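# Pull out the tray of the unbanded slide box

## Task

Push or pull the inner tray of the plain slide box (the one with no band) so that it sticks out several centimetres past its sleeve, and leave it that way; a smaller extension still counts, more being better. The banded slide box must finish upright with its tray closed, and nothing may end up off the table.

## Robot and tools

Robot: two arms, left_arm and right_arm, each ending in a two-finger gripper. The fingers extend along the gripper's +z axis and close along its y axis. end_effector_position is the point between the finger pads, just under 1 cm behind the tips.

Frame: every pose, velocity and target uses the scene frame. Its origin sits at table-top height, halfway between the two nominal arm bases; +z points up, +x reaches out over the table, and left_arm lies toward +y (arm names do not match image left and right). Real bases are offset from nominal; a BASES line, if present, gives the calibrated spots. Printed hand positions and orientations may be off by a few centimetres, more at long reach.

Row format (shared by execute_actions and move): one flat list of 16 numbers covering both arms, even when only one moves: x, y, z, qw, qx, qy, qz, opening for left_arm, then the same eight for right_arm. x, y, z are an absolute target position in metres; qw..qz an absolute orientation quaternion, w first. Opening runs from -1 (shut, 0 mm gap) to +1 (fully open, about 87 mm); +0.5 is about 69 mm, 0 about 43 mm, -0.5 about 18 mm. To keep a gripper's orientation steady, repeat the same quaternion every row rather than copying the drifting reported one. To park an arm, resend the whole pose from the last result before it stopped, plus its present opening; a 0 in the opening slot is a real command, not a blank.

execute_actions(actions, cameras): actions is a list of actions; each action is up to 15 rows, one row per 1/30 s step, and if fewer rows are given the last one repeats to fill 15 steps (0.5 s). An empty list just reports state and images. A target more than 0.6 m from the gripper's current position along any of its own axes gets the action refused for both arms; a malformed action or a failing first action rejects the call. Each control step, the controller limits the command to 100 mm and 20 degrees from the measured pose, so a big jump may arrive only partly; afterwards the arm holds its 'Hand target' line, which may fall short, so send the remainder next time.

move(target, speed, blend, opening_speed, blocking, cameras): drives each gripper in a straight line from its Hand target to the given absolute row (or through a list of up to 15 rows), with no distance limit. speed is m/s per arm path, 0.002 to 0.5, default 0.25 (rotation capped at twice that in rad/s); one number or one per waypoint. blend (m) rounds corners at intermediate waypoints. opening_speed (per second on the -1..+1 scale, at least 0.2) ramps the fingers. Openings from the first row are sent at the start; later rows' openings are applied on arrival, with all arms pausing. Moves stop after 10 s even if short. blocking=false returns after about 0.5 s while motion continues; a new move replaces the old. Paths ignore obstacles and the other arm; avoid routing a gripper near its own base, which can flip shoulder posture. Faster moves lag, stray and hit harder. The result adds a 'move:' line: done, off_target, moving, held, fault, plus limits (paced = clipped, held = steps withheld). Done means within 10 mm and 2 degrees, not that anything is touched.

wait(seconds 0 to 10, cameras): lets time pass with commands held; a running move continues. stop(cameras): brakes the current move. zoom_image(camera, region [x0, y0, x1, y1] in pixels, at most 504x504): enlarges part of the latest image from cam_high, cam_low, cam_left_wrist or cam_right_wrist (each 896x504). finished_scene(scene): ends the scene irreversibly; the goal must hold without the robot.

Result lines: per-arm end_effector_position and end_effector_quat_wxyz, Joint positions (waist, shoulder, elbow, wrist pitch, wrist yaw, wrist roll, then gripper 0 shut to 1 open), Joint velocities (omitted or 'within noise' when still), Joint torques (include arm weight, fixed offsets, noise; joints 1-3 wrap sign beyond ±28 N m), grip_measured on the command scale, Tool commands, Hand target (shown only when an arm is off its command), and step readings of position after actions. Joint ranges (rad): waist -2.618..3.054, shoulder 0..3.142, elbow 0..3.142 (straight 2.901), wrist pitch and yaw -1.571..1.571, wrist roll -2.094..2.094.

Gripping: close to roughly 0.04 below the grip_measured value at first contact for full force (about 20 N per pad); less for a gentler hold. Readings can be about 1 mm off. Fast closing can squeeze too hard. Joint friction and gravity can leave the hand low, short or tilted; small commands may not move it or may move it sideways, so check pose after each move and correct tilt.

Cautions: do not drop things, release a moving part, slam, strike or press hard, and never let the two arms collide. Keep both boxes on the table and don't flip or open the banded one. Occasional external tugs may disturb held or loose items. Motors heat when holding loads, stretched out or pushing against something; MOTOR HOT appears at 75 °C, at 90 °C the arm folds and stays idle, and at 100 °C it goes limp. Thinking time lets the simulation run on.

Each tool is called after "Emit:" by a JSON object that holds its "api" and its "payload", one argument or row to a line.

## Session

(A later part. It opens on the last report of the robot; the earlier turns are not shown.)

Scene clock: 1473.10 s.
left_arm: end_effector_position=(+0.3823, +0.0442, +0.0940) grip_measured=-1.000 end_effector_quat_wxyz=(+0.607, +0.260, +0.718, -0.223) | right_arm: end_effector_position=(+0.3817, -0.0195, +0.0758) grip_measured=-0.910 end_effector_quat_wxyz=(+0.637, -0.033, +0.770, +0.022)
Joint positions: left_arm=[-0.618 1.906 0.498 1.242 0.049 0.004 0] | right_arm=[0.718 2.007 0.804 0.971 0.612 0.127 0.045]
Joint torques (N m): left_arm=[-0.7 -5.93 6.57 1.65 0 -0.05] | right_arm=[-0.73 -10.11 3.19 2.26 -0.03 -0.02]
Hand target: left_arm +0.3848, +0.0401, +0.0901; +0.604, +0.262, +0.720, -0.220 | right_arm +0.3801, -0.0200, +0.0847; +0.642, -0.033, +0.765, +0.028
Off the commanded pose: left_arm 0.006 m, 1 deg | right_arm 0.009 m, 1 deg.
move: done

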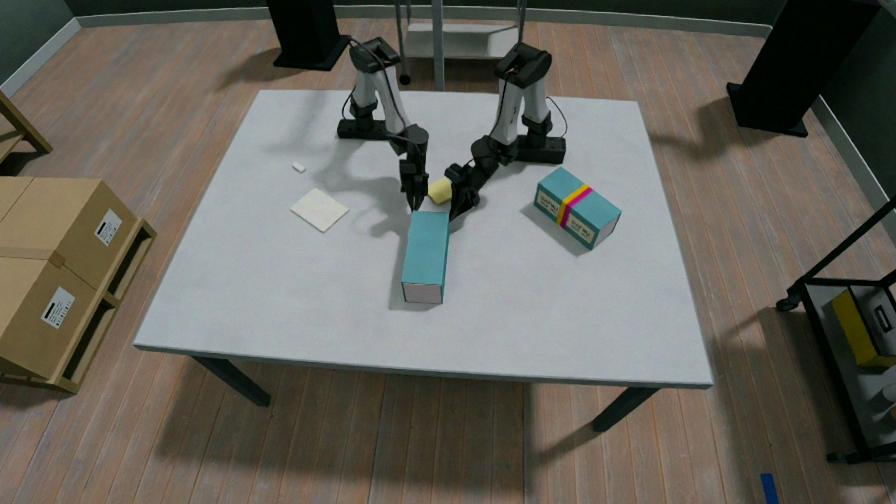

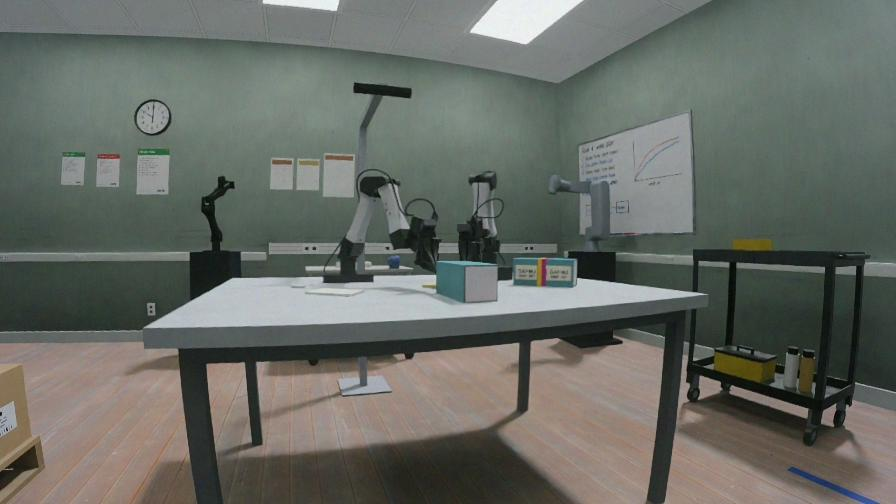

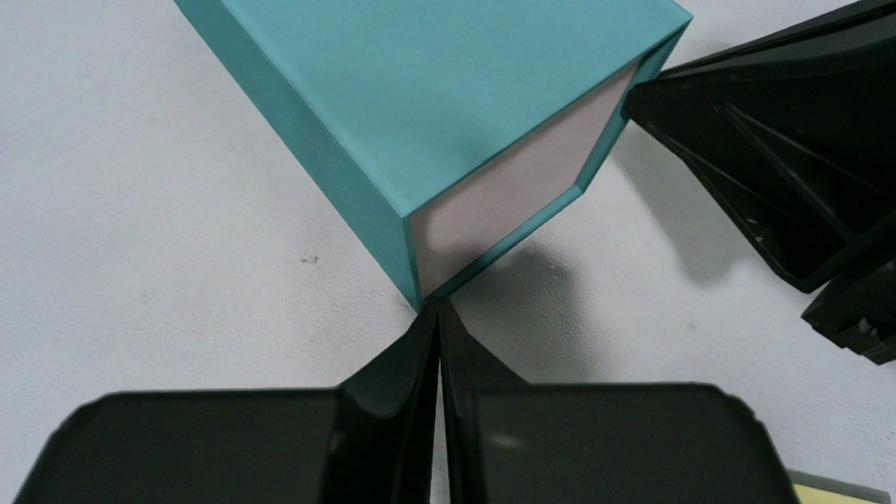

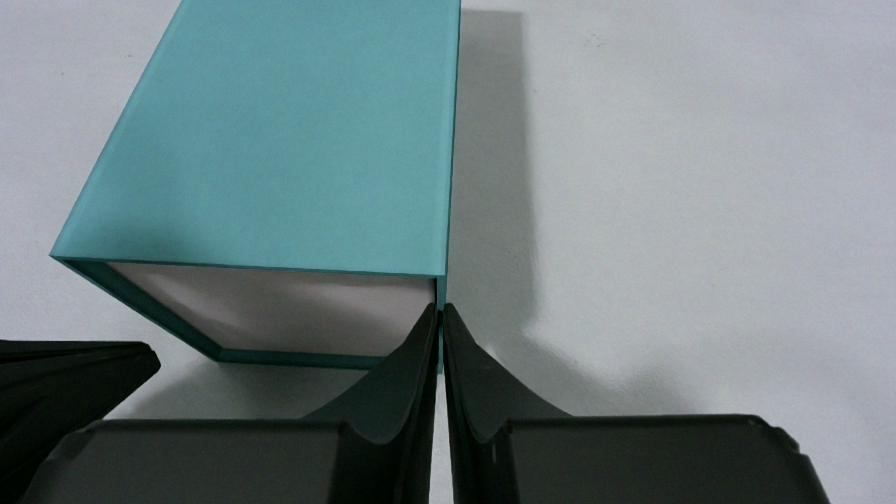

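Emit:
{"api": "move", "payload": {
  "target": [
    [0.388,0.015,0.08,0.604,0.262,0.720,-0.2198,-1,0.38,-0.02,0.085,0.642,-0.033,0.765,0.028,-1],
    [0.415,0.010,0.08,0.604,0.262,0.720,-0.2198,-1,0.38,-0.02,0.085,0.642,-0.033,0.765,0.028,-1]
  ],
  "speed": 0.05
}}

Scene clock: 1485.43 s.
left_arm: end_effector_position=(+0.4022, +0.0082, +0.0799) grip_measured=-1.000 end_effector_quat_wxyz=(+0.598, +0.271, +0.720, -0.227) | right_arm: end_effector_position=(+0.3818, -0.0196, +0.0759) grip_measured=-0.910 end_effector_quat_wxyz=(+0.637, -0.033, +0.770, +0.022)
Joint positions: left_arm=[-0.658 2.036 0.662 1.19 0.034 0.003 0] | right_arm=[0.718 2.007 0.804 0.971 0.612 0.127 0.045]
Joint velocities: left_arm=[within noise] | right_arm=[0.002 -0.002 0.007 -0.007 -0.007 -0.154 -0.012]
Joint torques (N m): left_arm=[1.69 -7.21 7.65 1.77 0 0] | right_arm=[-0.72 -10.13 3.19 2.25 -0.03 -0.02]
Hand target: left_arm +0.4145, +0.0105, +0.0801; +0.604, +0.262, +0.720, -0.220 | right_arm +0.3801, -0.0200, +0.0847; +0.642, -0.033, +0.765, +0.028
Off the commanded pose: left_arm 0.013 m, 2 deg | right_arm 0.009 m, 1 deg.
move: off_target (left_arm)

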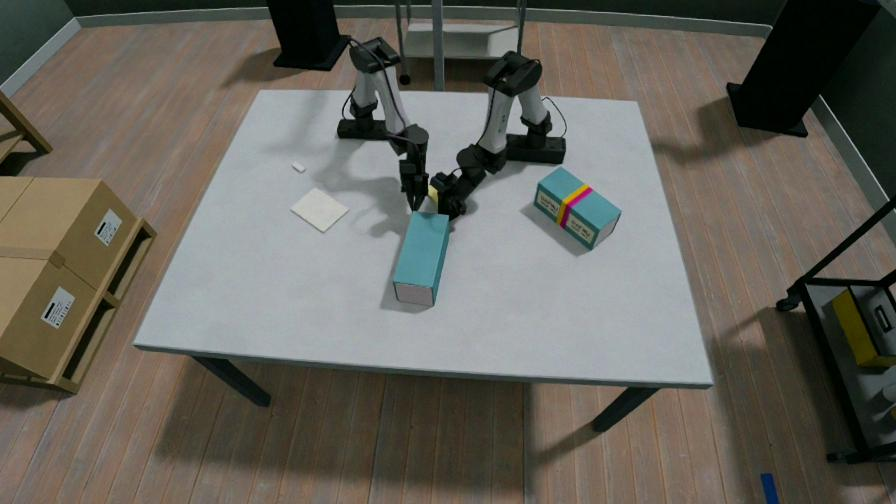

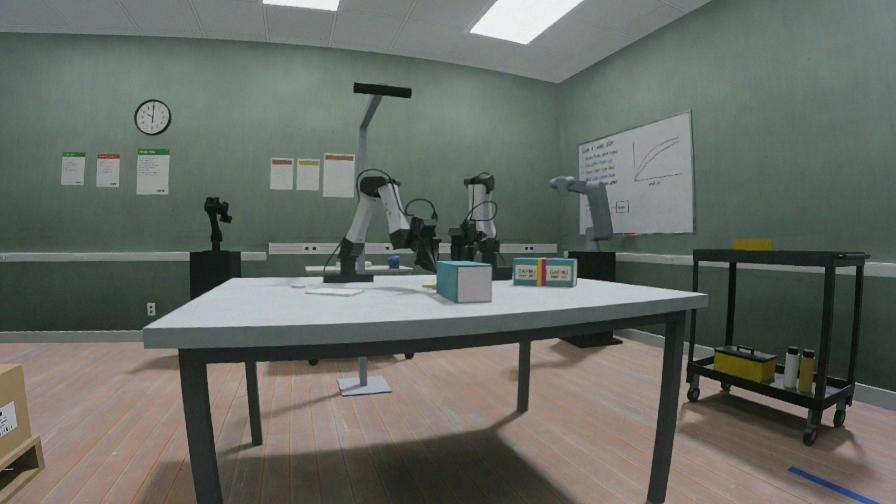

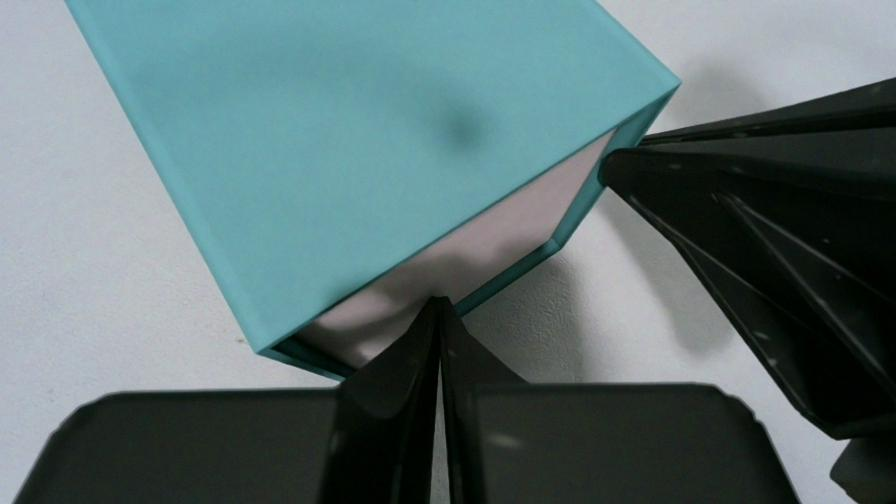

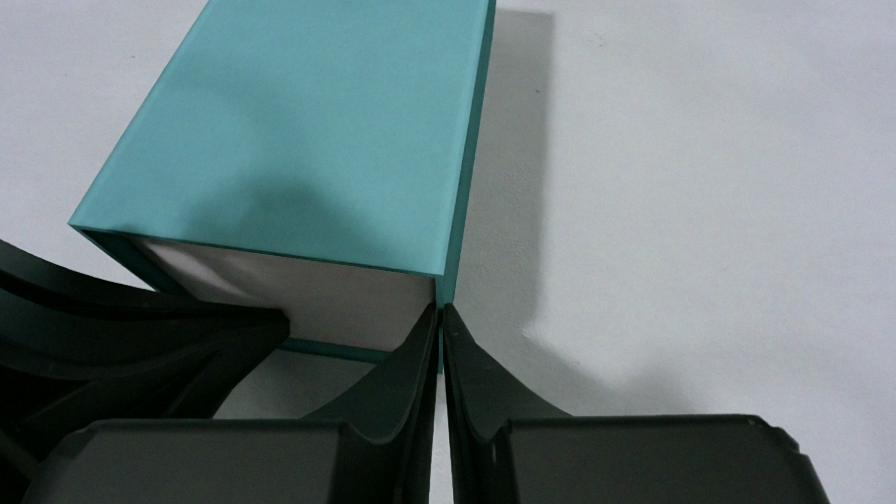

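Emit:
{"api": "move", "payload": {
  "target": [
    [0.45,0.000,0.08,0.604,0.262,0.720,-0.2198,-1,0.37,-0.02,0.085,0.637,-0.08,0.762,0.067,-1]
  ],
  "speed": 0.05
}}

Scene clock: 1494.97 s.
left_arm: end_effector_position=(+0.4412, +0.0010, +0.0813) grip_measured=-1.000 end_effector_quat_wxyz=(+0.600, +0.263, +0.721, -0.225) | right_arm: end_effector_position=(+0.3697, -0.0186, +0.0725) grip_measured=-0.959 end_effector_quat_wxyz=(+0.628, -0.081, +0.772, +0.059)
Joint positions: left_arm=[-0.609 2.106 0.815 1.11 0.067 0.003 0] | right_arm=[0.692 1.965 0.724 1.01 0.466 0.094 0.021]
Joint torques (N m): left_arm=[0.75 -8.24 7.76 1.77 0.11 0.03] | right_arm=[-1.28 -10 3.11 2.44 -0.12 -0.04]
Hand target: left_arm +0.4497, +0.0004, +0.0801; +0.604, +0.262, +0.720, -0.220 | right_arm +0.3701, -0.0199, +0.0849; +0.638, -0.080, +0.763, +0.067
Off the commanded pose: left_arm 0.009 m, 1 deg | right_arm 0.013 m, 2 deg.
move: off_target (right_arm)

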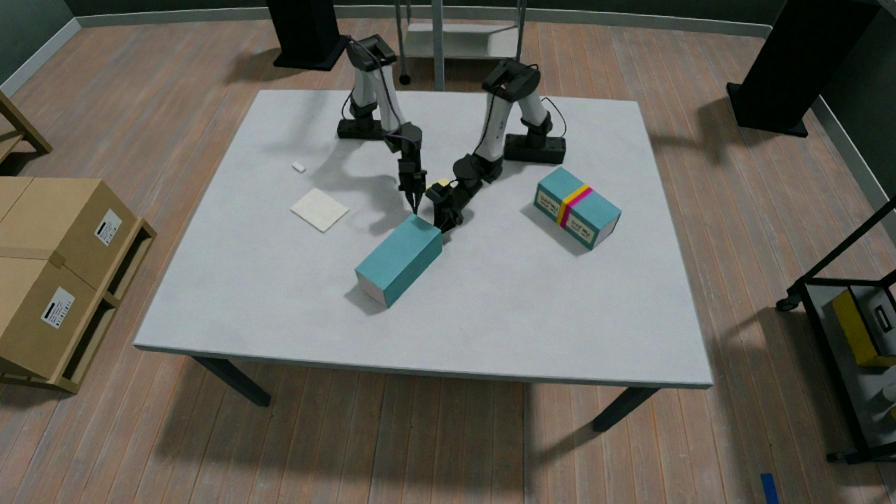

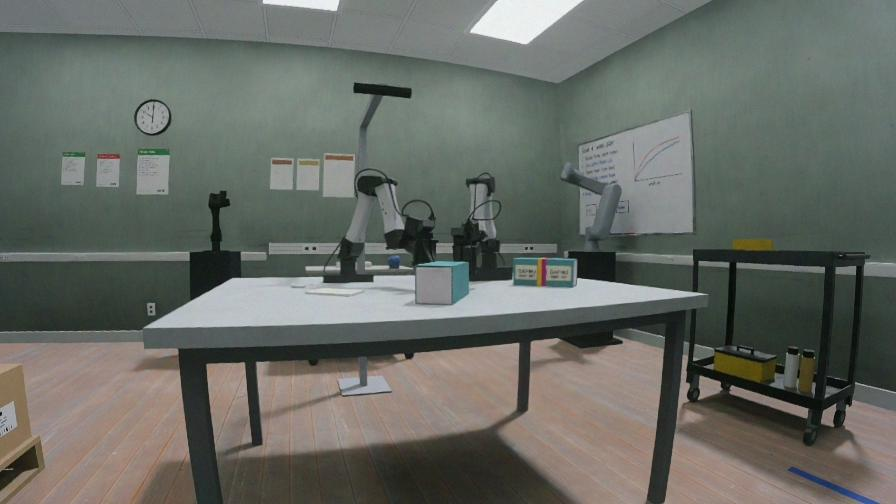

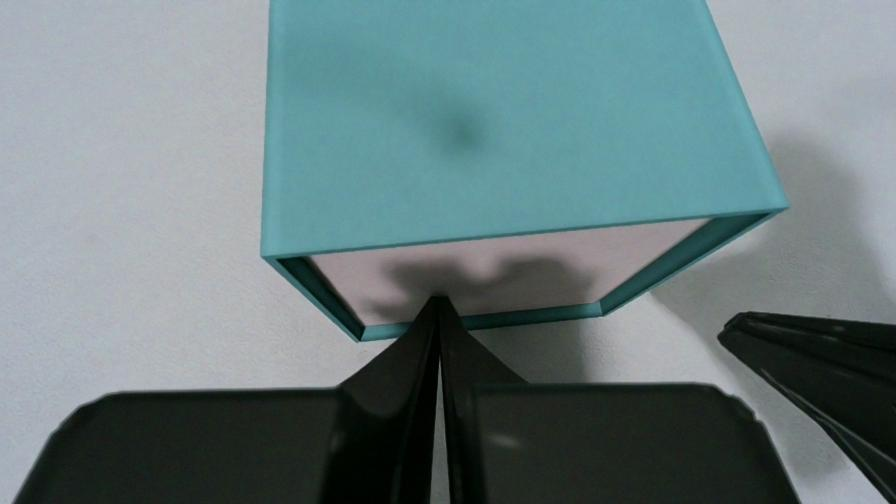

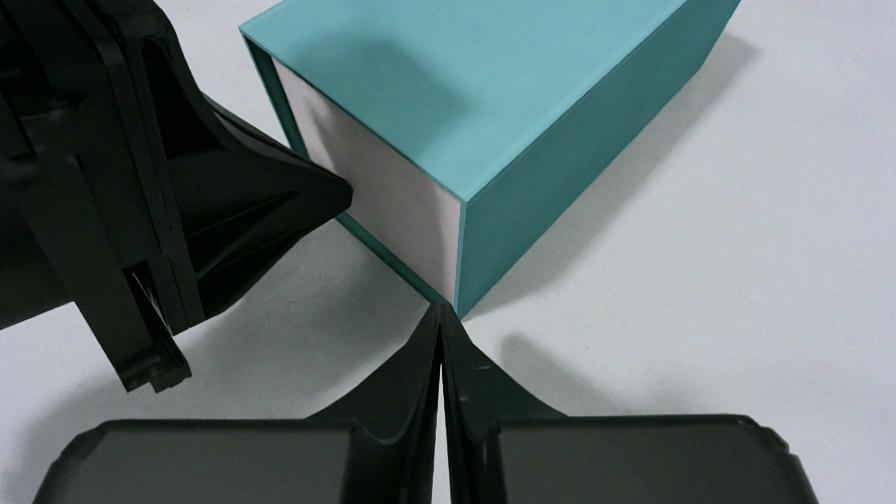

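Emit:
{"api": "move", "payload": {
  "target": [
    [0.425,0.01,0.09,0.604,0.262,0.720,-0.2198,-1,0.31,-0.06,0.10,0.637,-0.08,0.762,0.067,-1],
    [0.41,0.02,0.09,0.604,0.262,0.720,-0.2198,-1,0.38,-0.20,0.22,0.42,0.0,0.906,0.0,-1],
    [0.41,0.02,0.09,0.604,0.262,0.720,-0.2198,-1,0.57,-0.15,0.2,0.1245,0.298,0.9455,-0.0392,1]
  ],
  "speed": 0.15
}}

Scene clock: 1534.93 s.
left_arm: end_effector_position=(+0.4117, +0.0215, +0.0738) grip_measured=-1.000 end_effector_quat_wxyz=(+0.591, +0.264, +0.731, -0.217) | right_arm: end_effector_position=(+0.5617, -0.1505, +0.1885) grip_measured=+1.000 end_effector_quat_wxyz=(+0.378, +0.272, +0.882, +0.071)
Joint positions: left_arm=[-0.619 2.038 0.668 1.161 0.048 0.004 0] | right_arm=[0.206 2.586 2.832 -1.051 0.212 0.701 1]
Joint torques (N m): left_arm=[-0.65 -13.5 3.64 1.82 0.02 -0.06] | right_arm=[-1.16 -11.75 8.4 2.09 -0.04 0.11]
Hand target: left_arm +0.4102, +0.0199, +0.0896; +0.604, +0.262, +0.720, -0.220 | right_arm +0.5687, -0.1503, +0.1998; +0.394, +0.275, +0.873, +0.087
Off the commanded pose: left_arm 0.016 m, 2 deg | right_arm 0.014 m, 33 deg; orientation clipped.
elbow stopped short (right arm): the move would have taken joint 3 (elbow) straighter than the controller allows.
move: off_target (left_arm, right_arm); target 3's new opening was sent with right_arm's hand 0.014 m and 33 deg from that target; limits=paced

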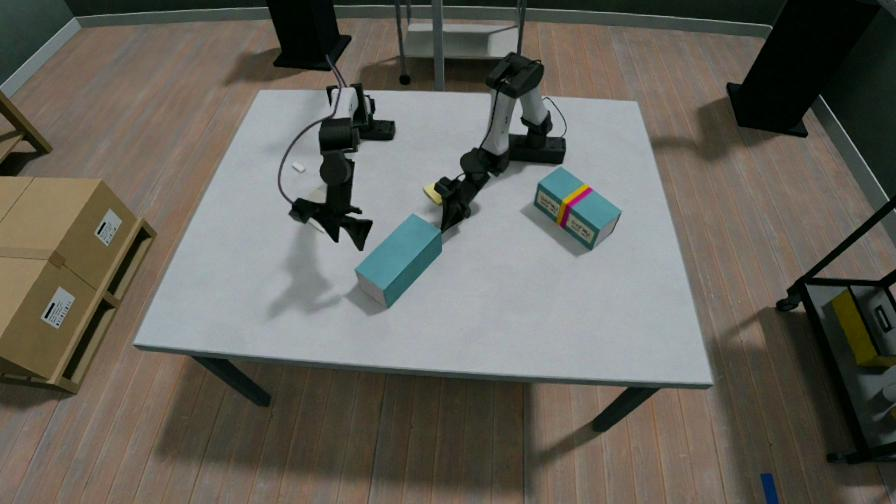

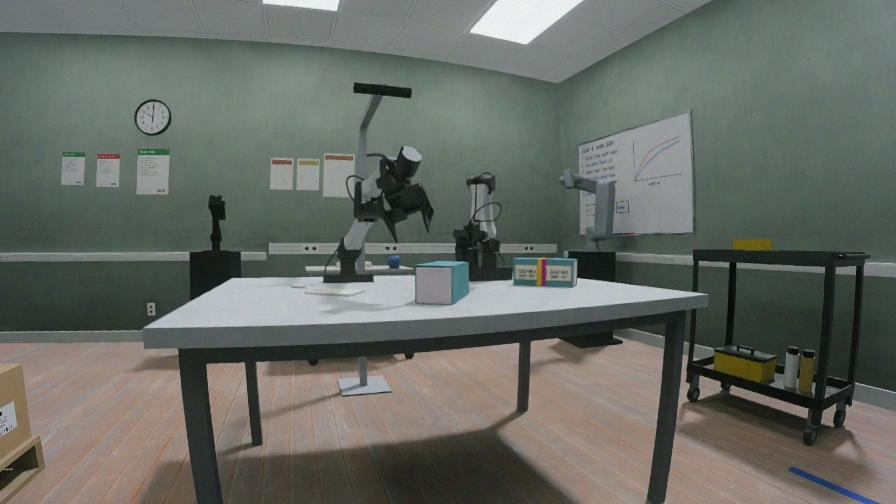

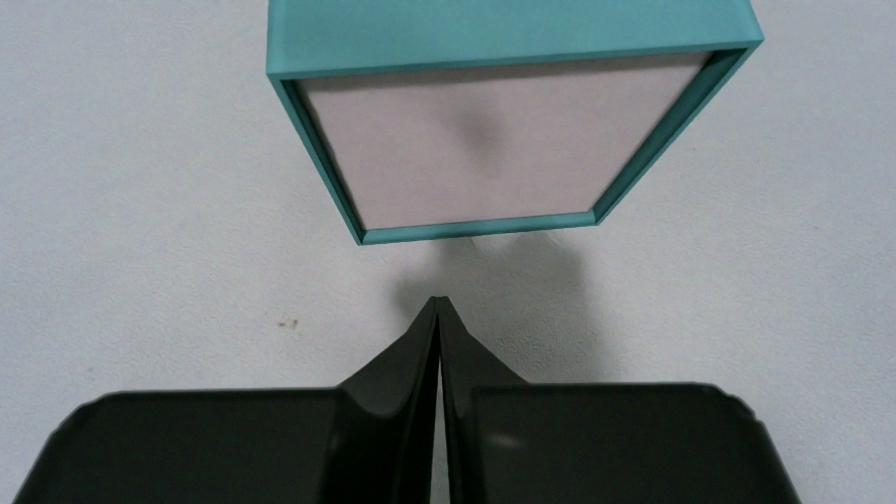

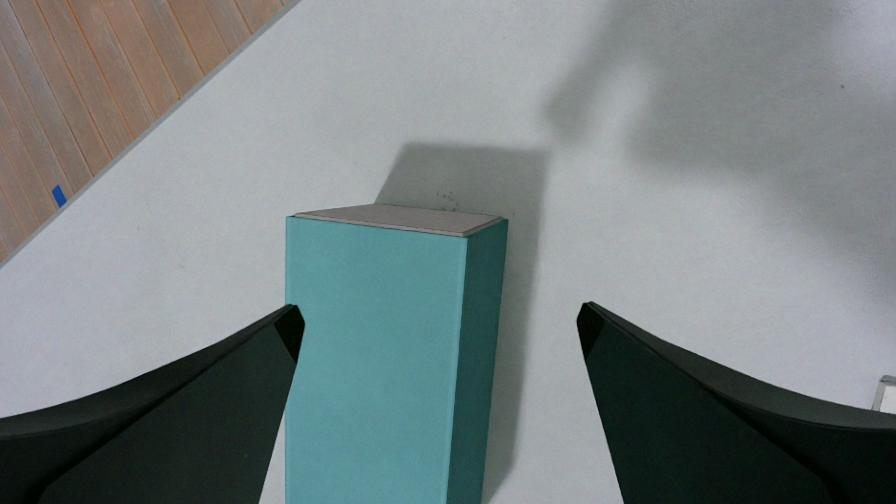

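Emit:
{"api": "move", "payload": {
  "target": [
    [0.41,0.02,0.09,0.604,0.262,0.720,-0.2198,-1,0.60,-0.145,0.17,0.326,0.2827,0.8968,-0.1028,1],
    [0.41,0.02,0.09,0.604,0.262,0.720,-0.2198,-1,0.62,-0.155,0.14,0.326,0.2827,0.8968,-0.1028,1]
  ],
  "speed": 0.12
}}

Scene clock: 1547.80 s.
left_arm: end_effector_position=(+0.4118, +0.0215, +0.0741) grip_measured=-1.000 end_effector_quat_wxyz=(+0.591, +0.264, +0.731, -0.217) | right_arm: end_effector_position=(+0.6116, -0.1546, +0.1227) grip_measured=+1.000 end_effector_quat_wxyz=(+0.453, +0.244, +0.857, -0.032)
Joint positions: left_arm=[-0.619 2.038 0.668 1.162 0.048 0.004 0] | right_arm=[0.257 2.765 2.832 -0.785 0.466 0.581 1]
Joint torques (N m): left_arm=[-0.85 -13.24 3.38 1.85 -0.04 -0.07] | right_arm=[-0.83 -13.38 8.84 2.15 0.2 -0.06]
Hand target: left_arm +0.4102, +0.0199, +0.0896; +0.604, +0.262, +0.720, -0.220 | right_arm +0.6182, -0.1553, +0.1398; +0.474, +0.247, +0.845, -0.025
Off the commanded pose: left_arm 0.016 m, 2 deg | right_arm 0.019 m, 18 deg.
elbow stopped short (right arm): the move would have taken joint 3 (elbow) straighter than the controller allows.
move: off_target (left_arm, right_arm)

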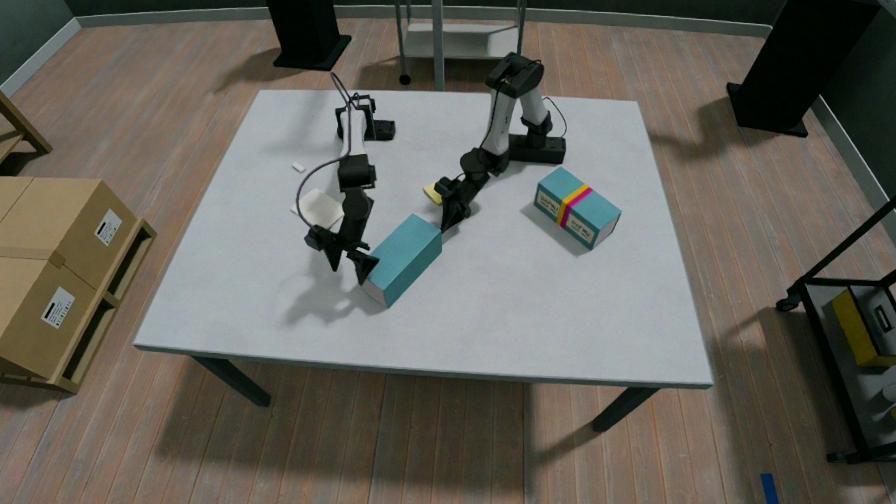

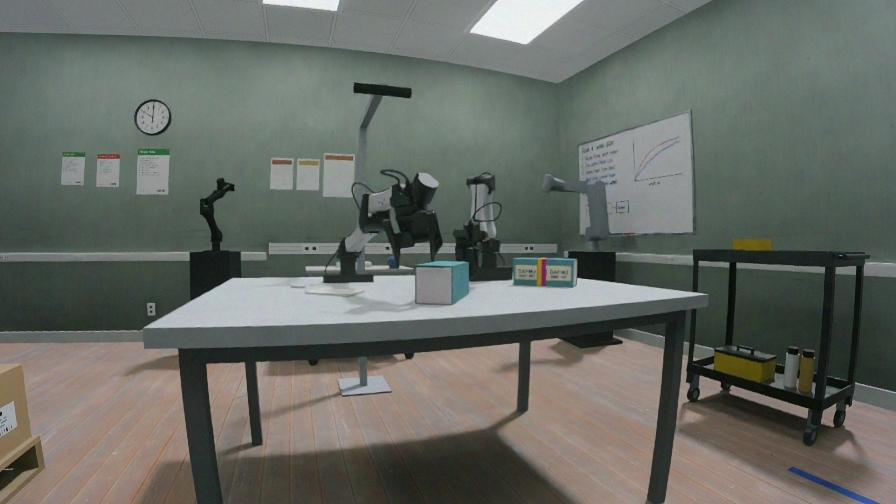

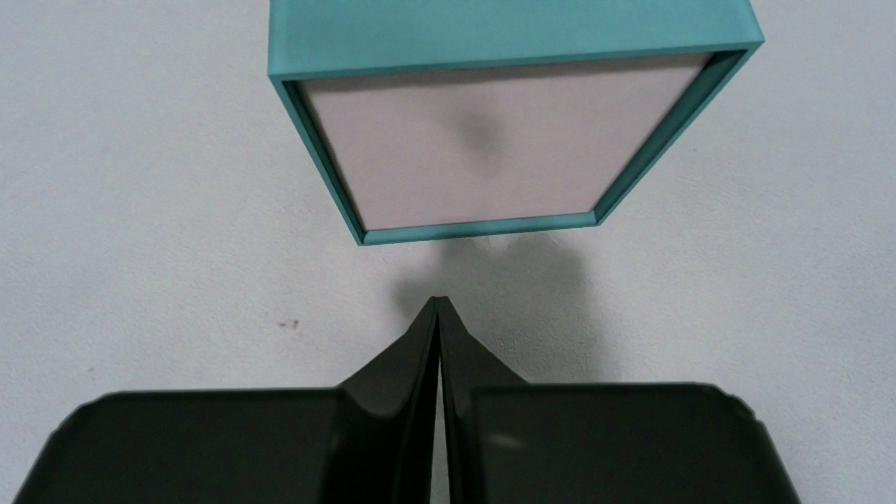

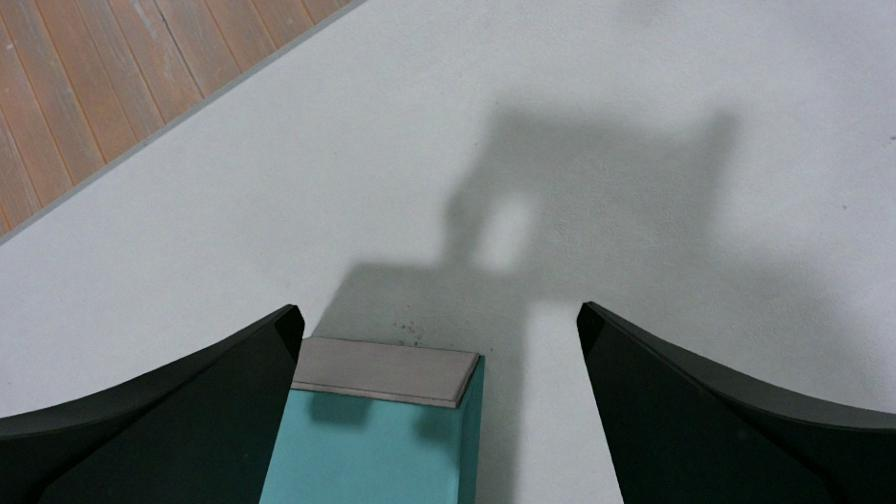

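Emit:
{"api": "execute_actions", "payload": {
  "actions": []
}}

Scene clock: 1598.63 s.
left_arm: end_effector_position=(+0.4118, +0.0215, +0.0741) grip_measured=-1.000 end_effector_quat_wxyz=(+0.591, +0.264, +0.731, -0.217) | right_arm: end_effector_position=(+0.6118, -0.1546, +0.1229) grip_measured=+1.000 end_effector_quat_wxyz=(+0.453, +0.244, +0.857, -0.032)
Joint positions: left_arm=[-0.619 2.038 0.668 1.162 0.048 0.004 0] | right_arm=[0.257 2.765 2.832 -0.784 0.466 0.58 1]
Joint velocities: within noise
Joint torques (N m): left_arm=[-0.7 -13.33 3.55 1.82 0 0.05] | right_arm=[-0.83 -13.38 8.84 2.14 0.2 -0.04]
Heat: left arm: 45 °C; right arm: 65 °C.
Hand target: left_arm +0.4102, +0.0199, +0.0896; +0.604, +0.262, +0.720, -0.220 | right_arm +0.6183, -0.1553, +0.1399; +0.474, +0.247, +0.845, -0.025
Tool commands: left_gripper/opening=-1.0 right_gripper/opening=+1.0
Off the commanded pose: left_arm 0.016 m, 2 deg | right_arm 0.019 m, 18 deg.

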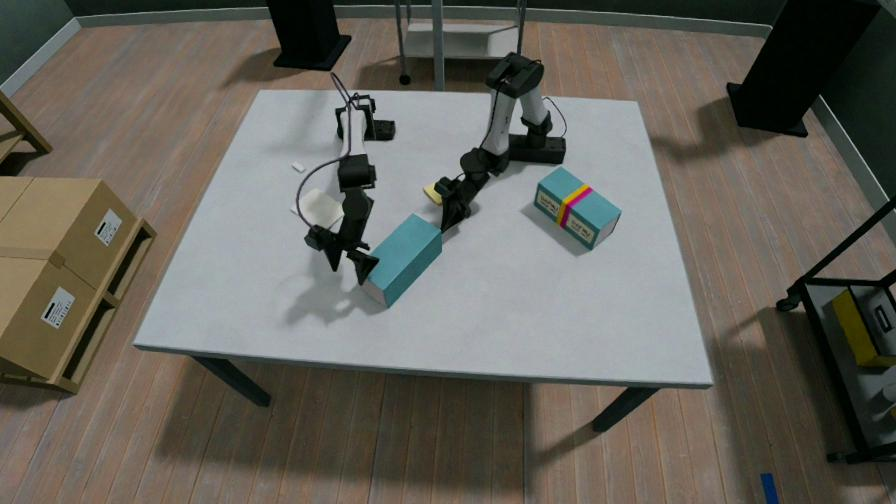

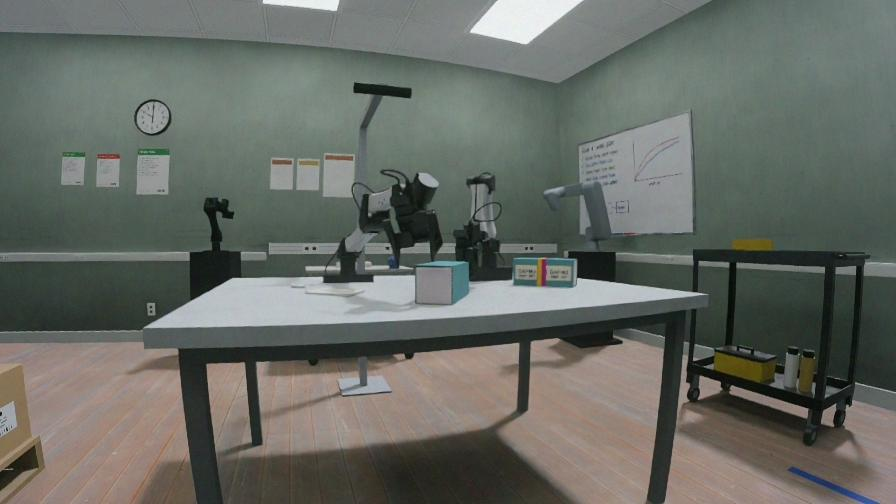

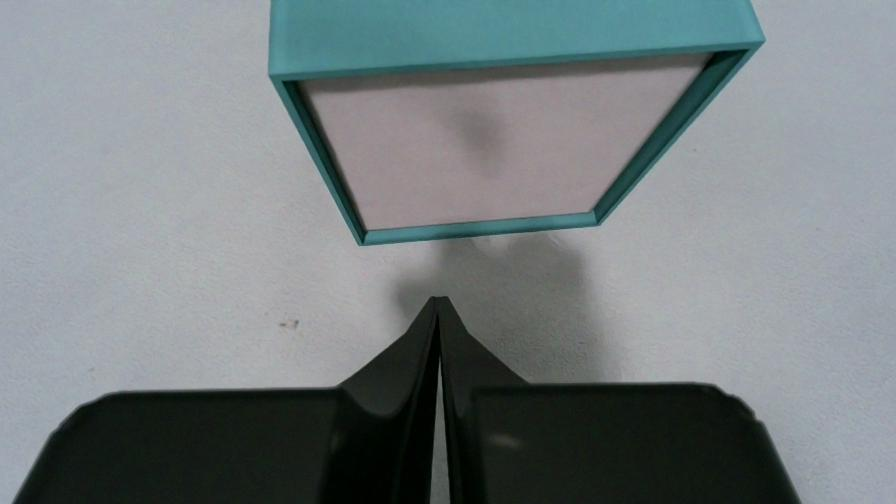

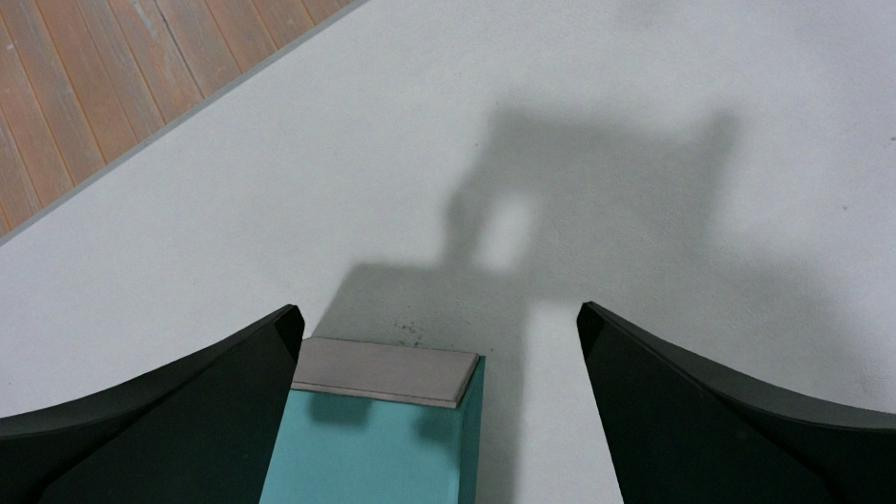

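Emit:
{"api": "zoom_image", "payload": {
  "camera": "cam_right_wrist",
  "region": [230, 300, 530, 504]
}}

Emit:
{"api": "zoom_image", "payload": {
  "camera": "cam_high",
  "region": [300, 180, 660, 330]
}}

Scaled by 1.680 from the camera's 896x504 image, which has a finer 1280x720 frame.

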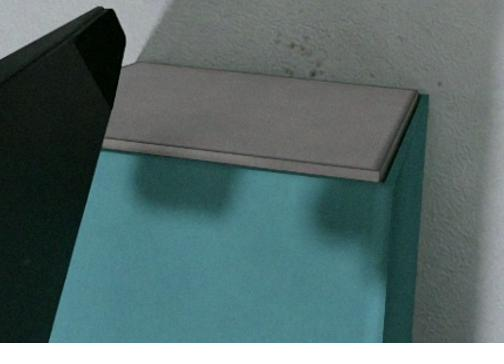

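Scaled by 1.400 from the camera's 896x504 image, which has a finer 1280x720 frame.

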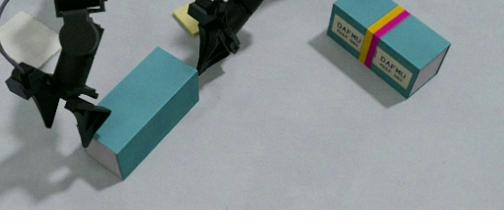

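Emit:
{"api": "move", "payload": {
  "target": [0.430,0.0455,0.09,0.6096,0.2431,0.7268,-0.204,0.0,0.6118,-0.1546,0.15,0.453,0.244,0.857,-0.032,1],
  "speed": 0.1,
  "cameras": ["cam_left_wrist"]
}}

Scene clock: 1664.70 s.
left_arm: end_effector_position=(+0.4294, +0.0453, +0.0741) grip_measured=+0.000 end_effector_quat_wxyz=(+0.597, +0.242, +0.738, -0.200) | right_arm: end_effector_position=(+0.6094, -0.1554, +0.1208) grip_measured=+1.000 end_effector_quat_wxyz=(+0.448, +0.240, +0.860, -0.036)
Joint positions: left_arm=[-0.556 2.038 0.668 1.162 0.051 0.005 0.5] | right_arm=[0.257 2.765 2.832 -0.796 0.466 0.573 1]
Joint torques (N m): left_arm=[0.34 -13.14 4.11 1.8 0.14 0.03] | right_arm=[-0.72 -15.45 8.83 1.81 0.11 -0.06]
Hand target: left_arm +0.4302, +0.0454, +0.0897; +0.610, +0.243, +0.726, -0.204 | right_arm +0.6108, -0.1549, +0.1494; +0.467, +0.240, +0.851, -0.025
Off the commanded pose: left_arm 0.016 m, 2 deg | right_arm 0.029 m, 1 deg.
elbow stopped short (right arm): the move would have taken joint 3 (elbow) straighter than the controller allows.
move: off_target (left_arm, right_arm)
Images, in order: cam_left_wrist.

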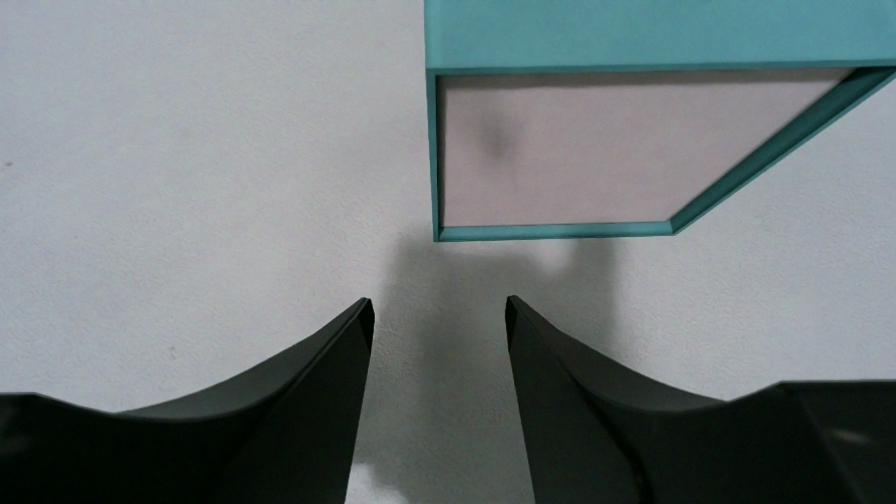

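Emit:
{"api": "move", "payload": {
  "target": [0.489,0.001,0.095,0.6096,0.2431,0.7268,-0.204,0.0,0.6108,-0.1549,0.1494,0.467,0.240,0.851,-0.025,1],
  "speed": 0.08,
  "cameras": ["cam_left_wrist"]
}}

Scene clock: 1672.33 s.
left_arm: end_effector_position=(+0.4859, +0.0075, +0.0999) grip_measured=+0.000 end_effector_quat_wxyz=(+0.612, +0.239, +0.726, -0.204) | right_arm: end_effector_position=(+0.6091, -0.1555, +0.1206) grip_measured=+1.000 end_effector_quat_wxyz=(+0.448, +0.240, +0.861, -0.037)
Joint positions: left_arm=[-0.556 2.123 0.962 0.992 0.052 0.005 0.5] | right_arm=[0.257 2.765 2.832 -0.797 0.466 0.573 1]
Joint torques (N m): left_arm=[-0.72 -8.76 8.5 1.68 0.07 -0.02] | right_arm=[-0.73 -16.34 6.97 1.93 0.11 -0.05]
Heat: left arm: 46 °C; right arm: 72 °C.
Hand target: left_arm +0.4886, +0.0013, +0.0949; +0.609, +0.243, +0.727, -0.204 | right_arm +0.6105, -0.1550, +0.1491; +0.466, +0.240, +0.851, -0.025
Off the commanded pose: left_arm 0.009 m, 1 deg | right_arm 0.029 m, 3 deg.
move: off_target (right_arm)
Images, in order: cam_left_wrist.

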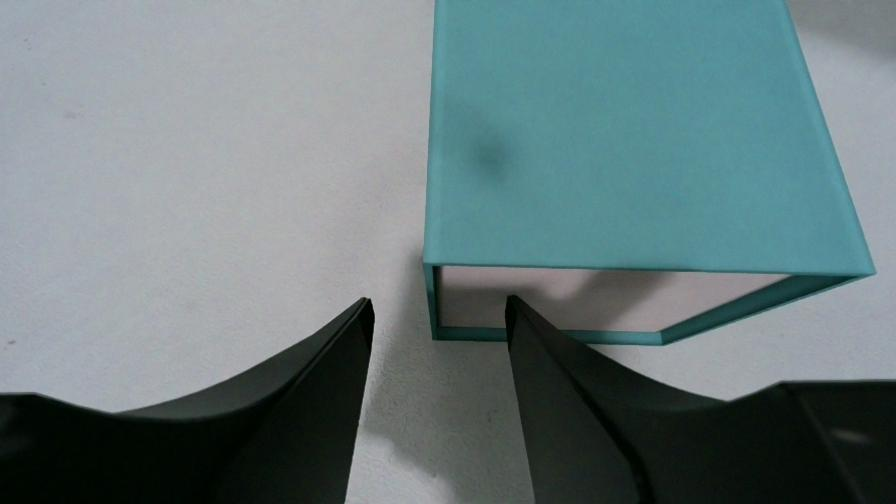

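Emit:
{"api": "move", "payload": {
  "target": [0.504,-0.0095,0.085,0.6096,0.2431,0.7268,-0.204,0.0,0.6108,-0.1549,0.14,0.467,0.240,0.851,-0.025,1],
  "speed": 0.05,
  "cameras": ["cam_left_wrist"]
}}

Scene clock: 1681.07 s.
left_arm: end_effector_position=(+0.5007, -0.0024, +0.0893) grip_measured=+0.000 end_effector_quat_wxyz=(+0.610, +0.240, +0.727, -0.204) | right_arm: end_effector_position=(+0.6103, -0.1552, +0.1142) grip_measured=+1.000 end_effector_quat_wxyz=(+0.447, +0.239, +0.861, -0.037)
Joint positions: left_arm=[-0.556 2.198 1.045 0.979 0.052 0.005 0.5] | right_arm=[0.257 2.757 2.79 -0.766 0.466 0.573 1]
Joint torques (N m): left_arm=[-0.83 -9.57 8.61 1.73 0.04 0.07] | right_arm=[-0.72 -17.24 4.67 2.04 0.13 0]
Heat: left arm: 45 °C; right arm: 75 °C. Fold the right arm in close to its base, or ease its load, before you think long.
Hand target: left_arm +0.5036, -0.0092, +0.0851; +0.609, +0.243, +0.727, -0.204 | right_arm +0.6109, -0.1549, +0.1398; +0.463, +0.241, +0.853, -0.027
Off the commanded pose: left_arm 0.009 m, 0 deg | right_arm 0.026 m, 3 deg.
MOTOR HOT: joint 2 (shoulder) of the right arm reports 75 °C; the controller's stop level is 90 °C. To cool a motor, set the load down, stop pushing, or move to a pose that needs little force.
move: off_target (right_arm)
Images, in order: cam_left_wrist.

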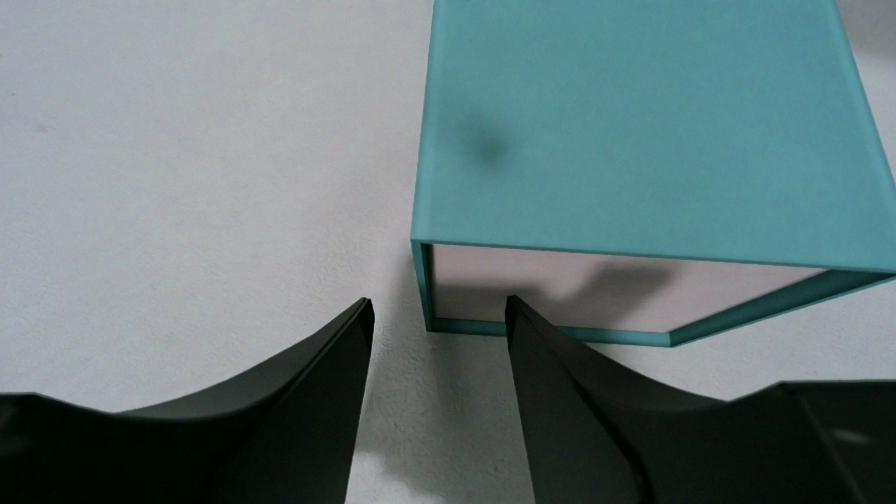

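Emit:
{"api": "move", "payload": {
  "target": [
    [0.5036,-0.0092,0.085,0.6096,0.2431,0.7268,-0.204,-1,0.58,-0.165,0.24,0.467,0.240,0.851,-0.025,1],
    [0.5036,-0.0092,0.085,0.6096,0.2431,0.7268,-0.204,-1,0.40,-0.19,0.24,0.467,0.240,0.851,-0.025,1]
  ],
  "speed": 0.15,
  "opening_speed": 0.8
}}

Scene clock: 1691.67 s.
left_arm: end_effector_position=(+0.5010, -0.0019, +0.0893) grip_measured=-0.969 end_effector_quat_wxyz=(+0.611, +0.239, +0.727, -0.202) | right_arm: end_effector_position=(+0.4016, -0.1898, +0.2332) grip_measured=+1.000 end_effector_quat_wxyz=(+0.455, +0.238, +0.858, -0.027)
Joint positions: left_arm=[-0.556 2.198 1.045 0.979 0.049 0.006 0.015] | right_arm=[0.297 1.651 1.49 -0.562 0.484 0.601 1]
Joint torques (N m): left_arm=[-0.69 -9.44 8.21 1.74 0.07 0.03] | right_arm=[-0.24 -8.79 4.97 2.16 0.27 0.02]
Heat: left arm: 45 °C; right arm: 76 °C. Fold the right arm in close to its base, or ease its load, before you think long.
Hand target: left_arm +0.5033, -0.0089, +0.0851; +0.609, +0.243, +0.727, -0.204 | right_arm +0.4000, -0.1900, +0.2399; +0.467, +0.240, +0.851, -0.025
Off the commanded pose: left_arm 0.009 m, 1 deg | right_arm 0.007 m, 2 deg.
MOTOR HOT: still on. Joint 2 (shoulder) of the right arm reports 76 °C.
elbow stopped short (right arm): the move would have taken joint 3 (elbow) straighter than the controller allows.
move: done

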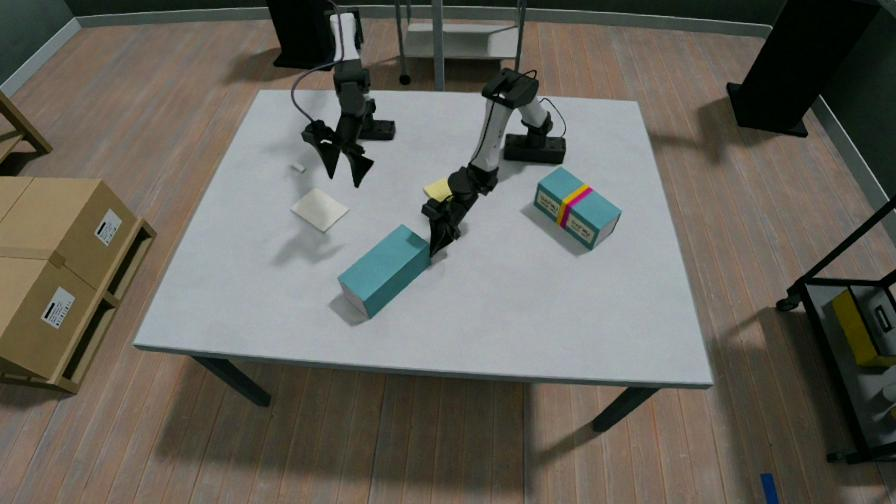

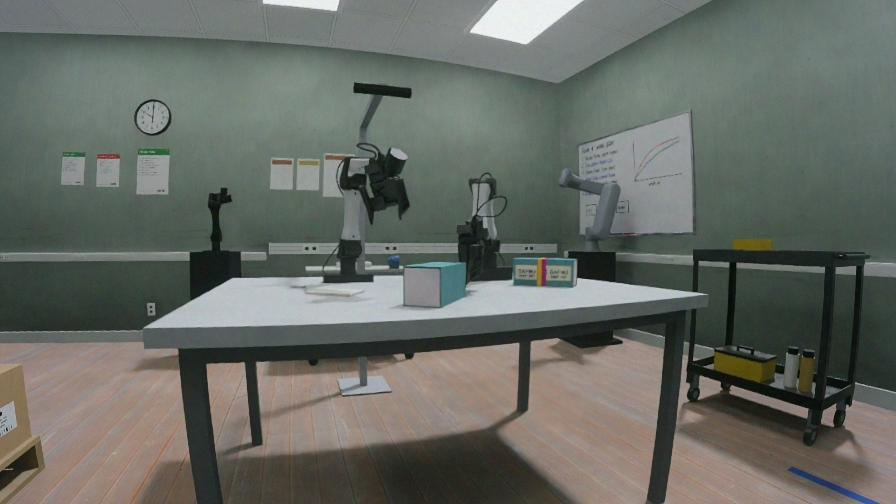

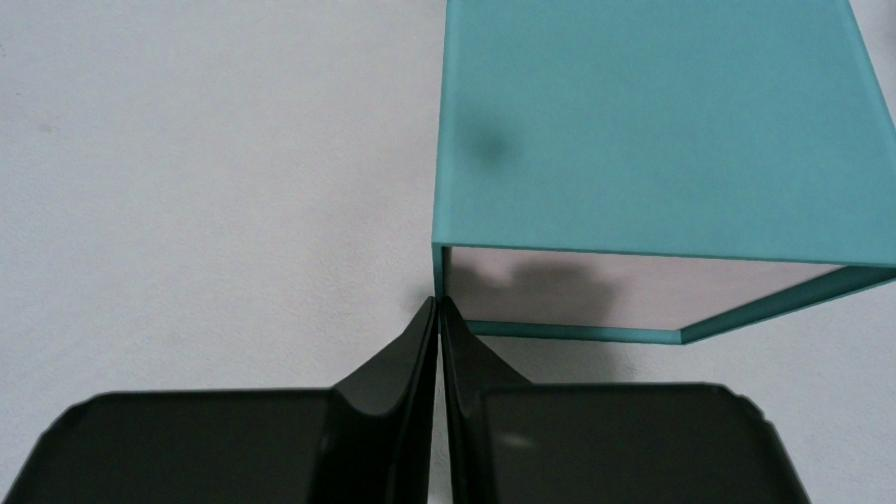

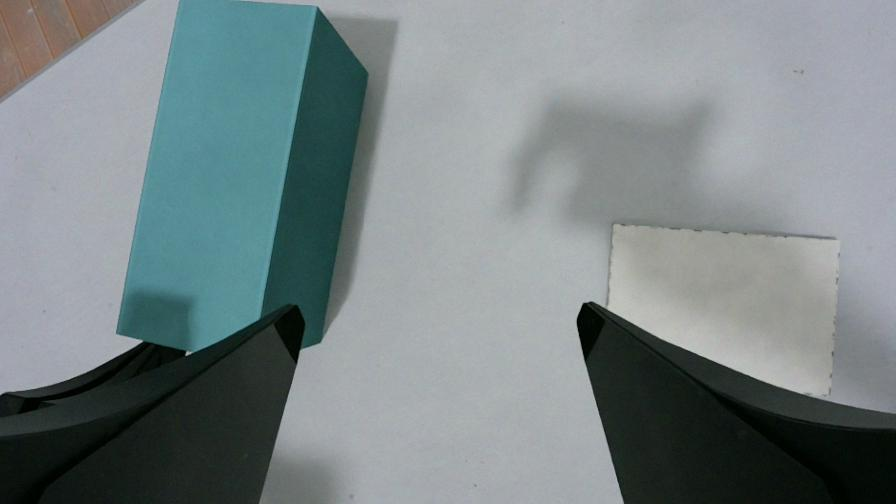

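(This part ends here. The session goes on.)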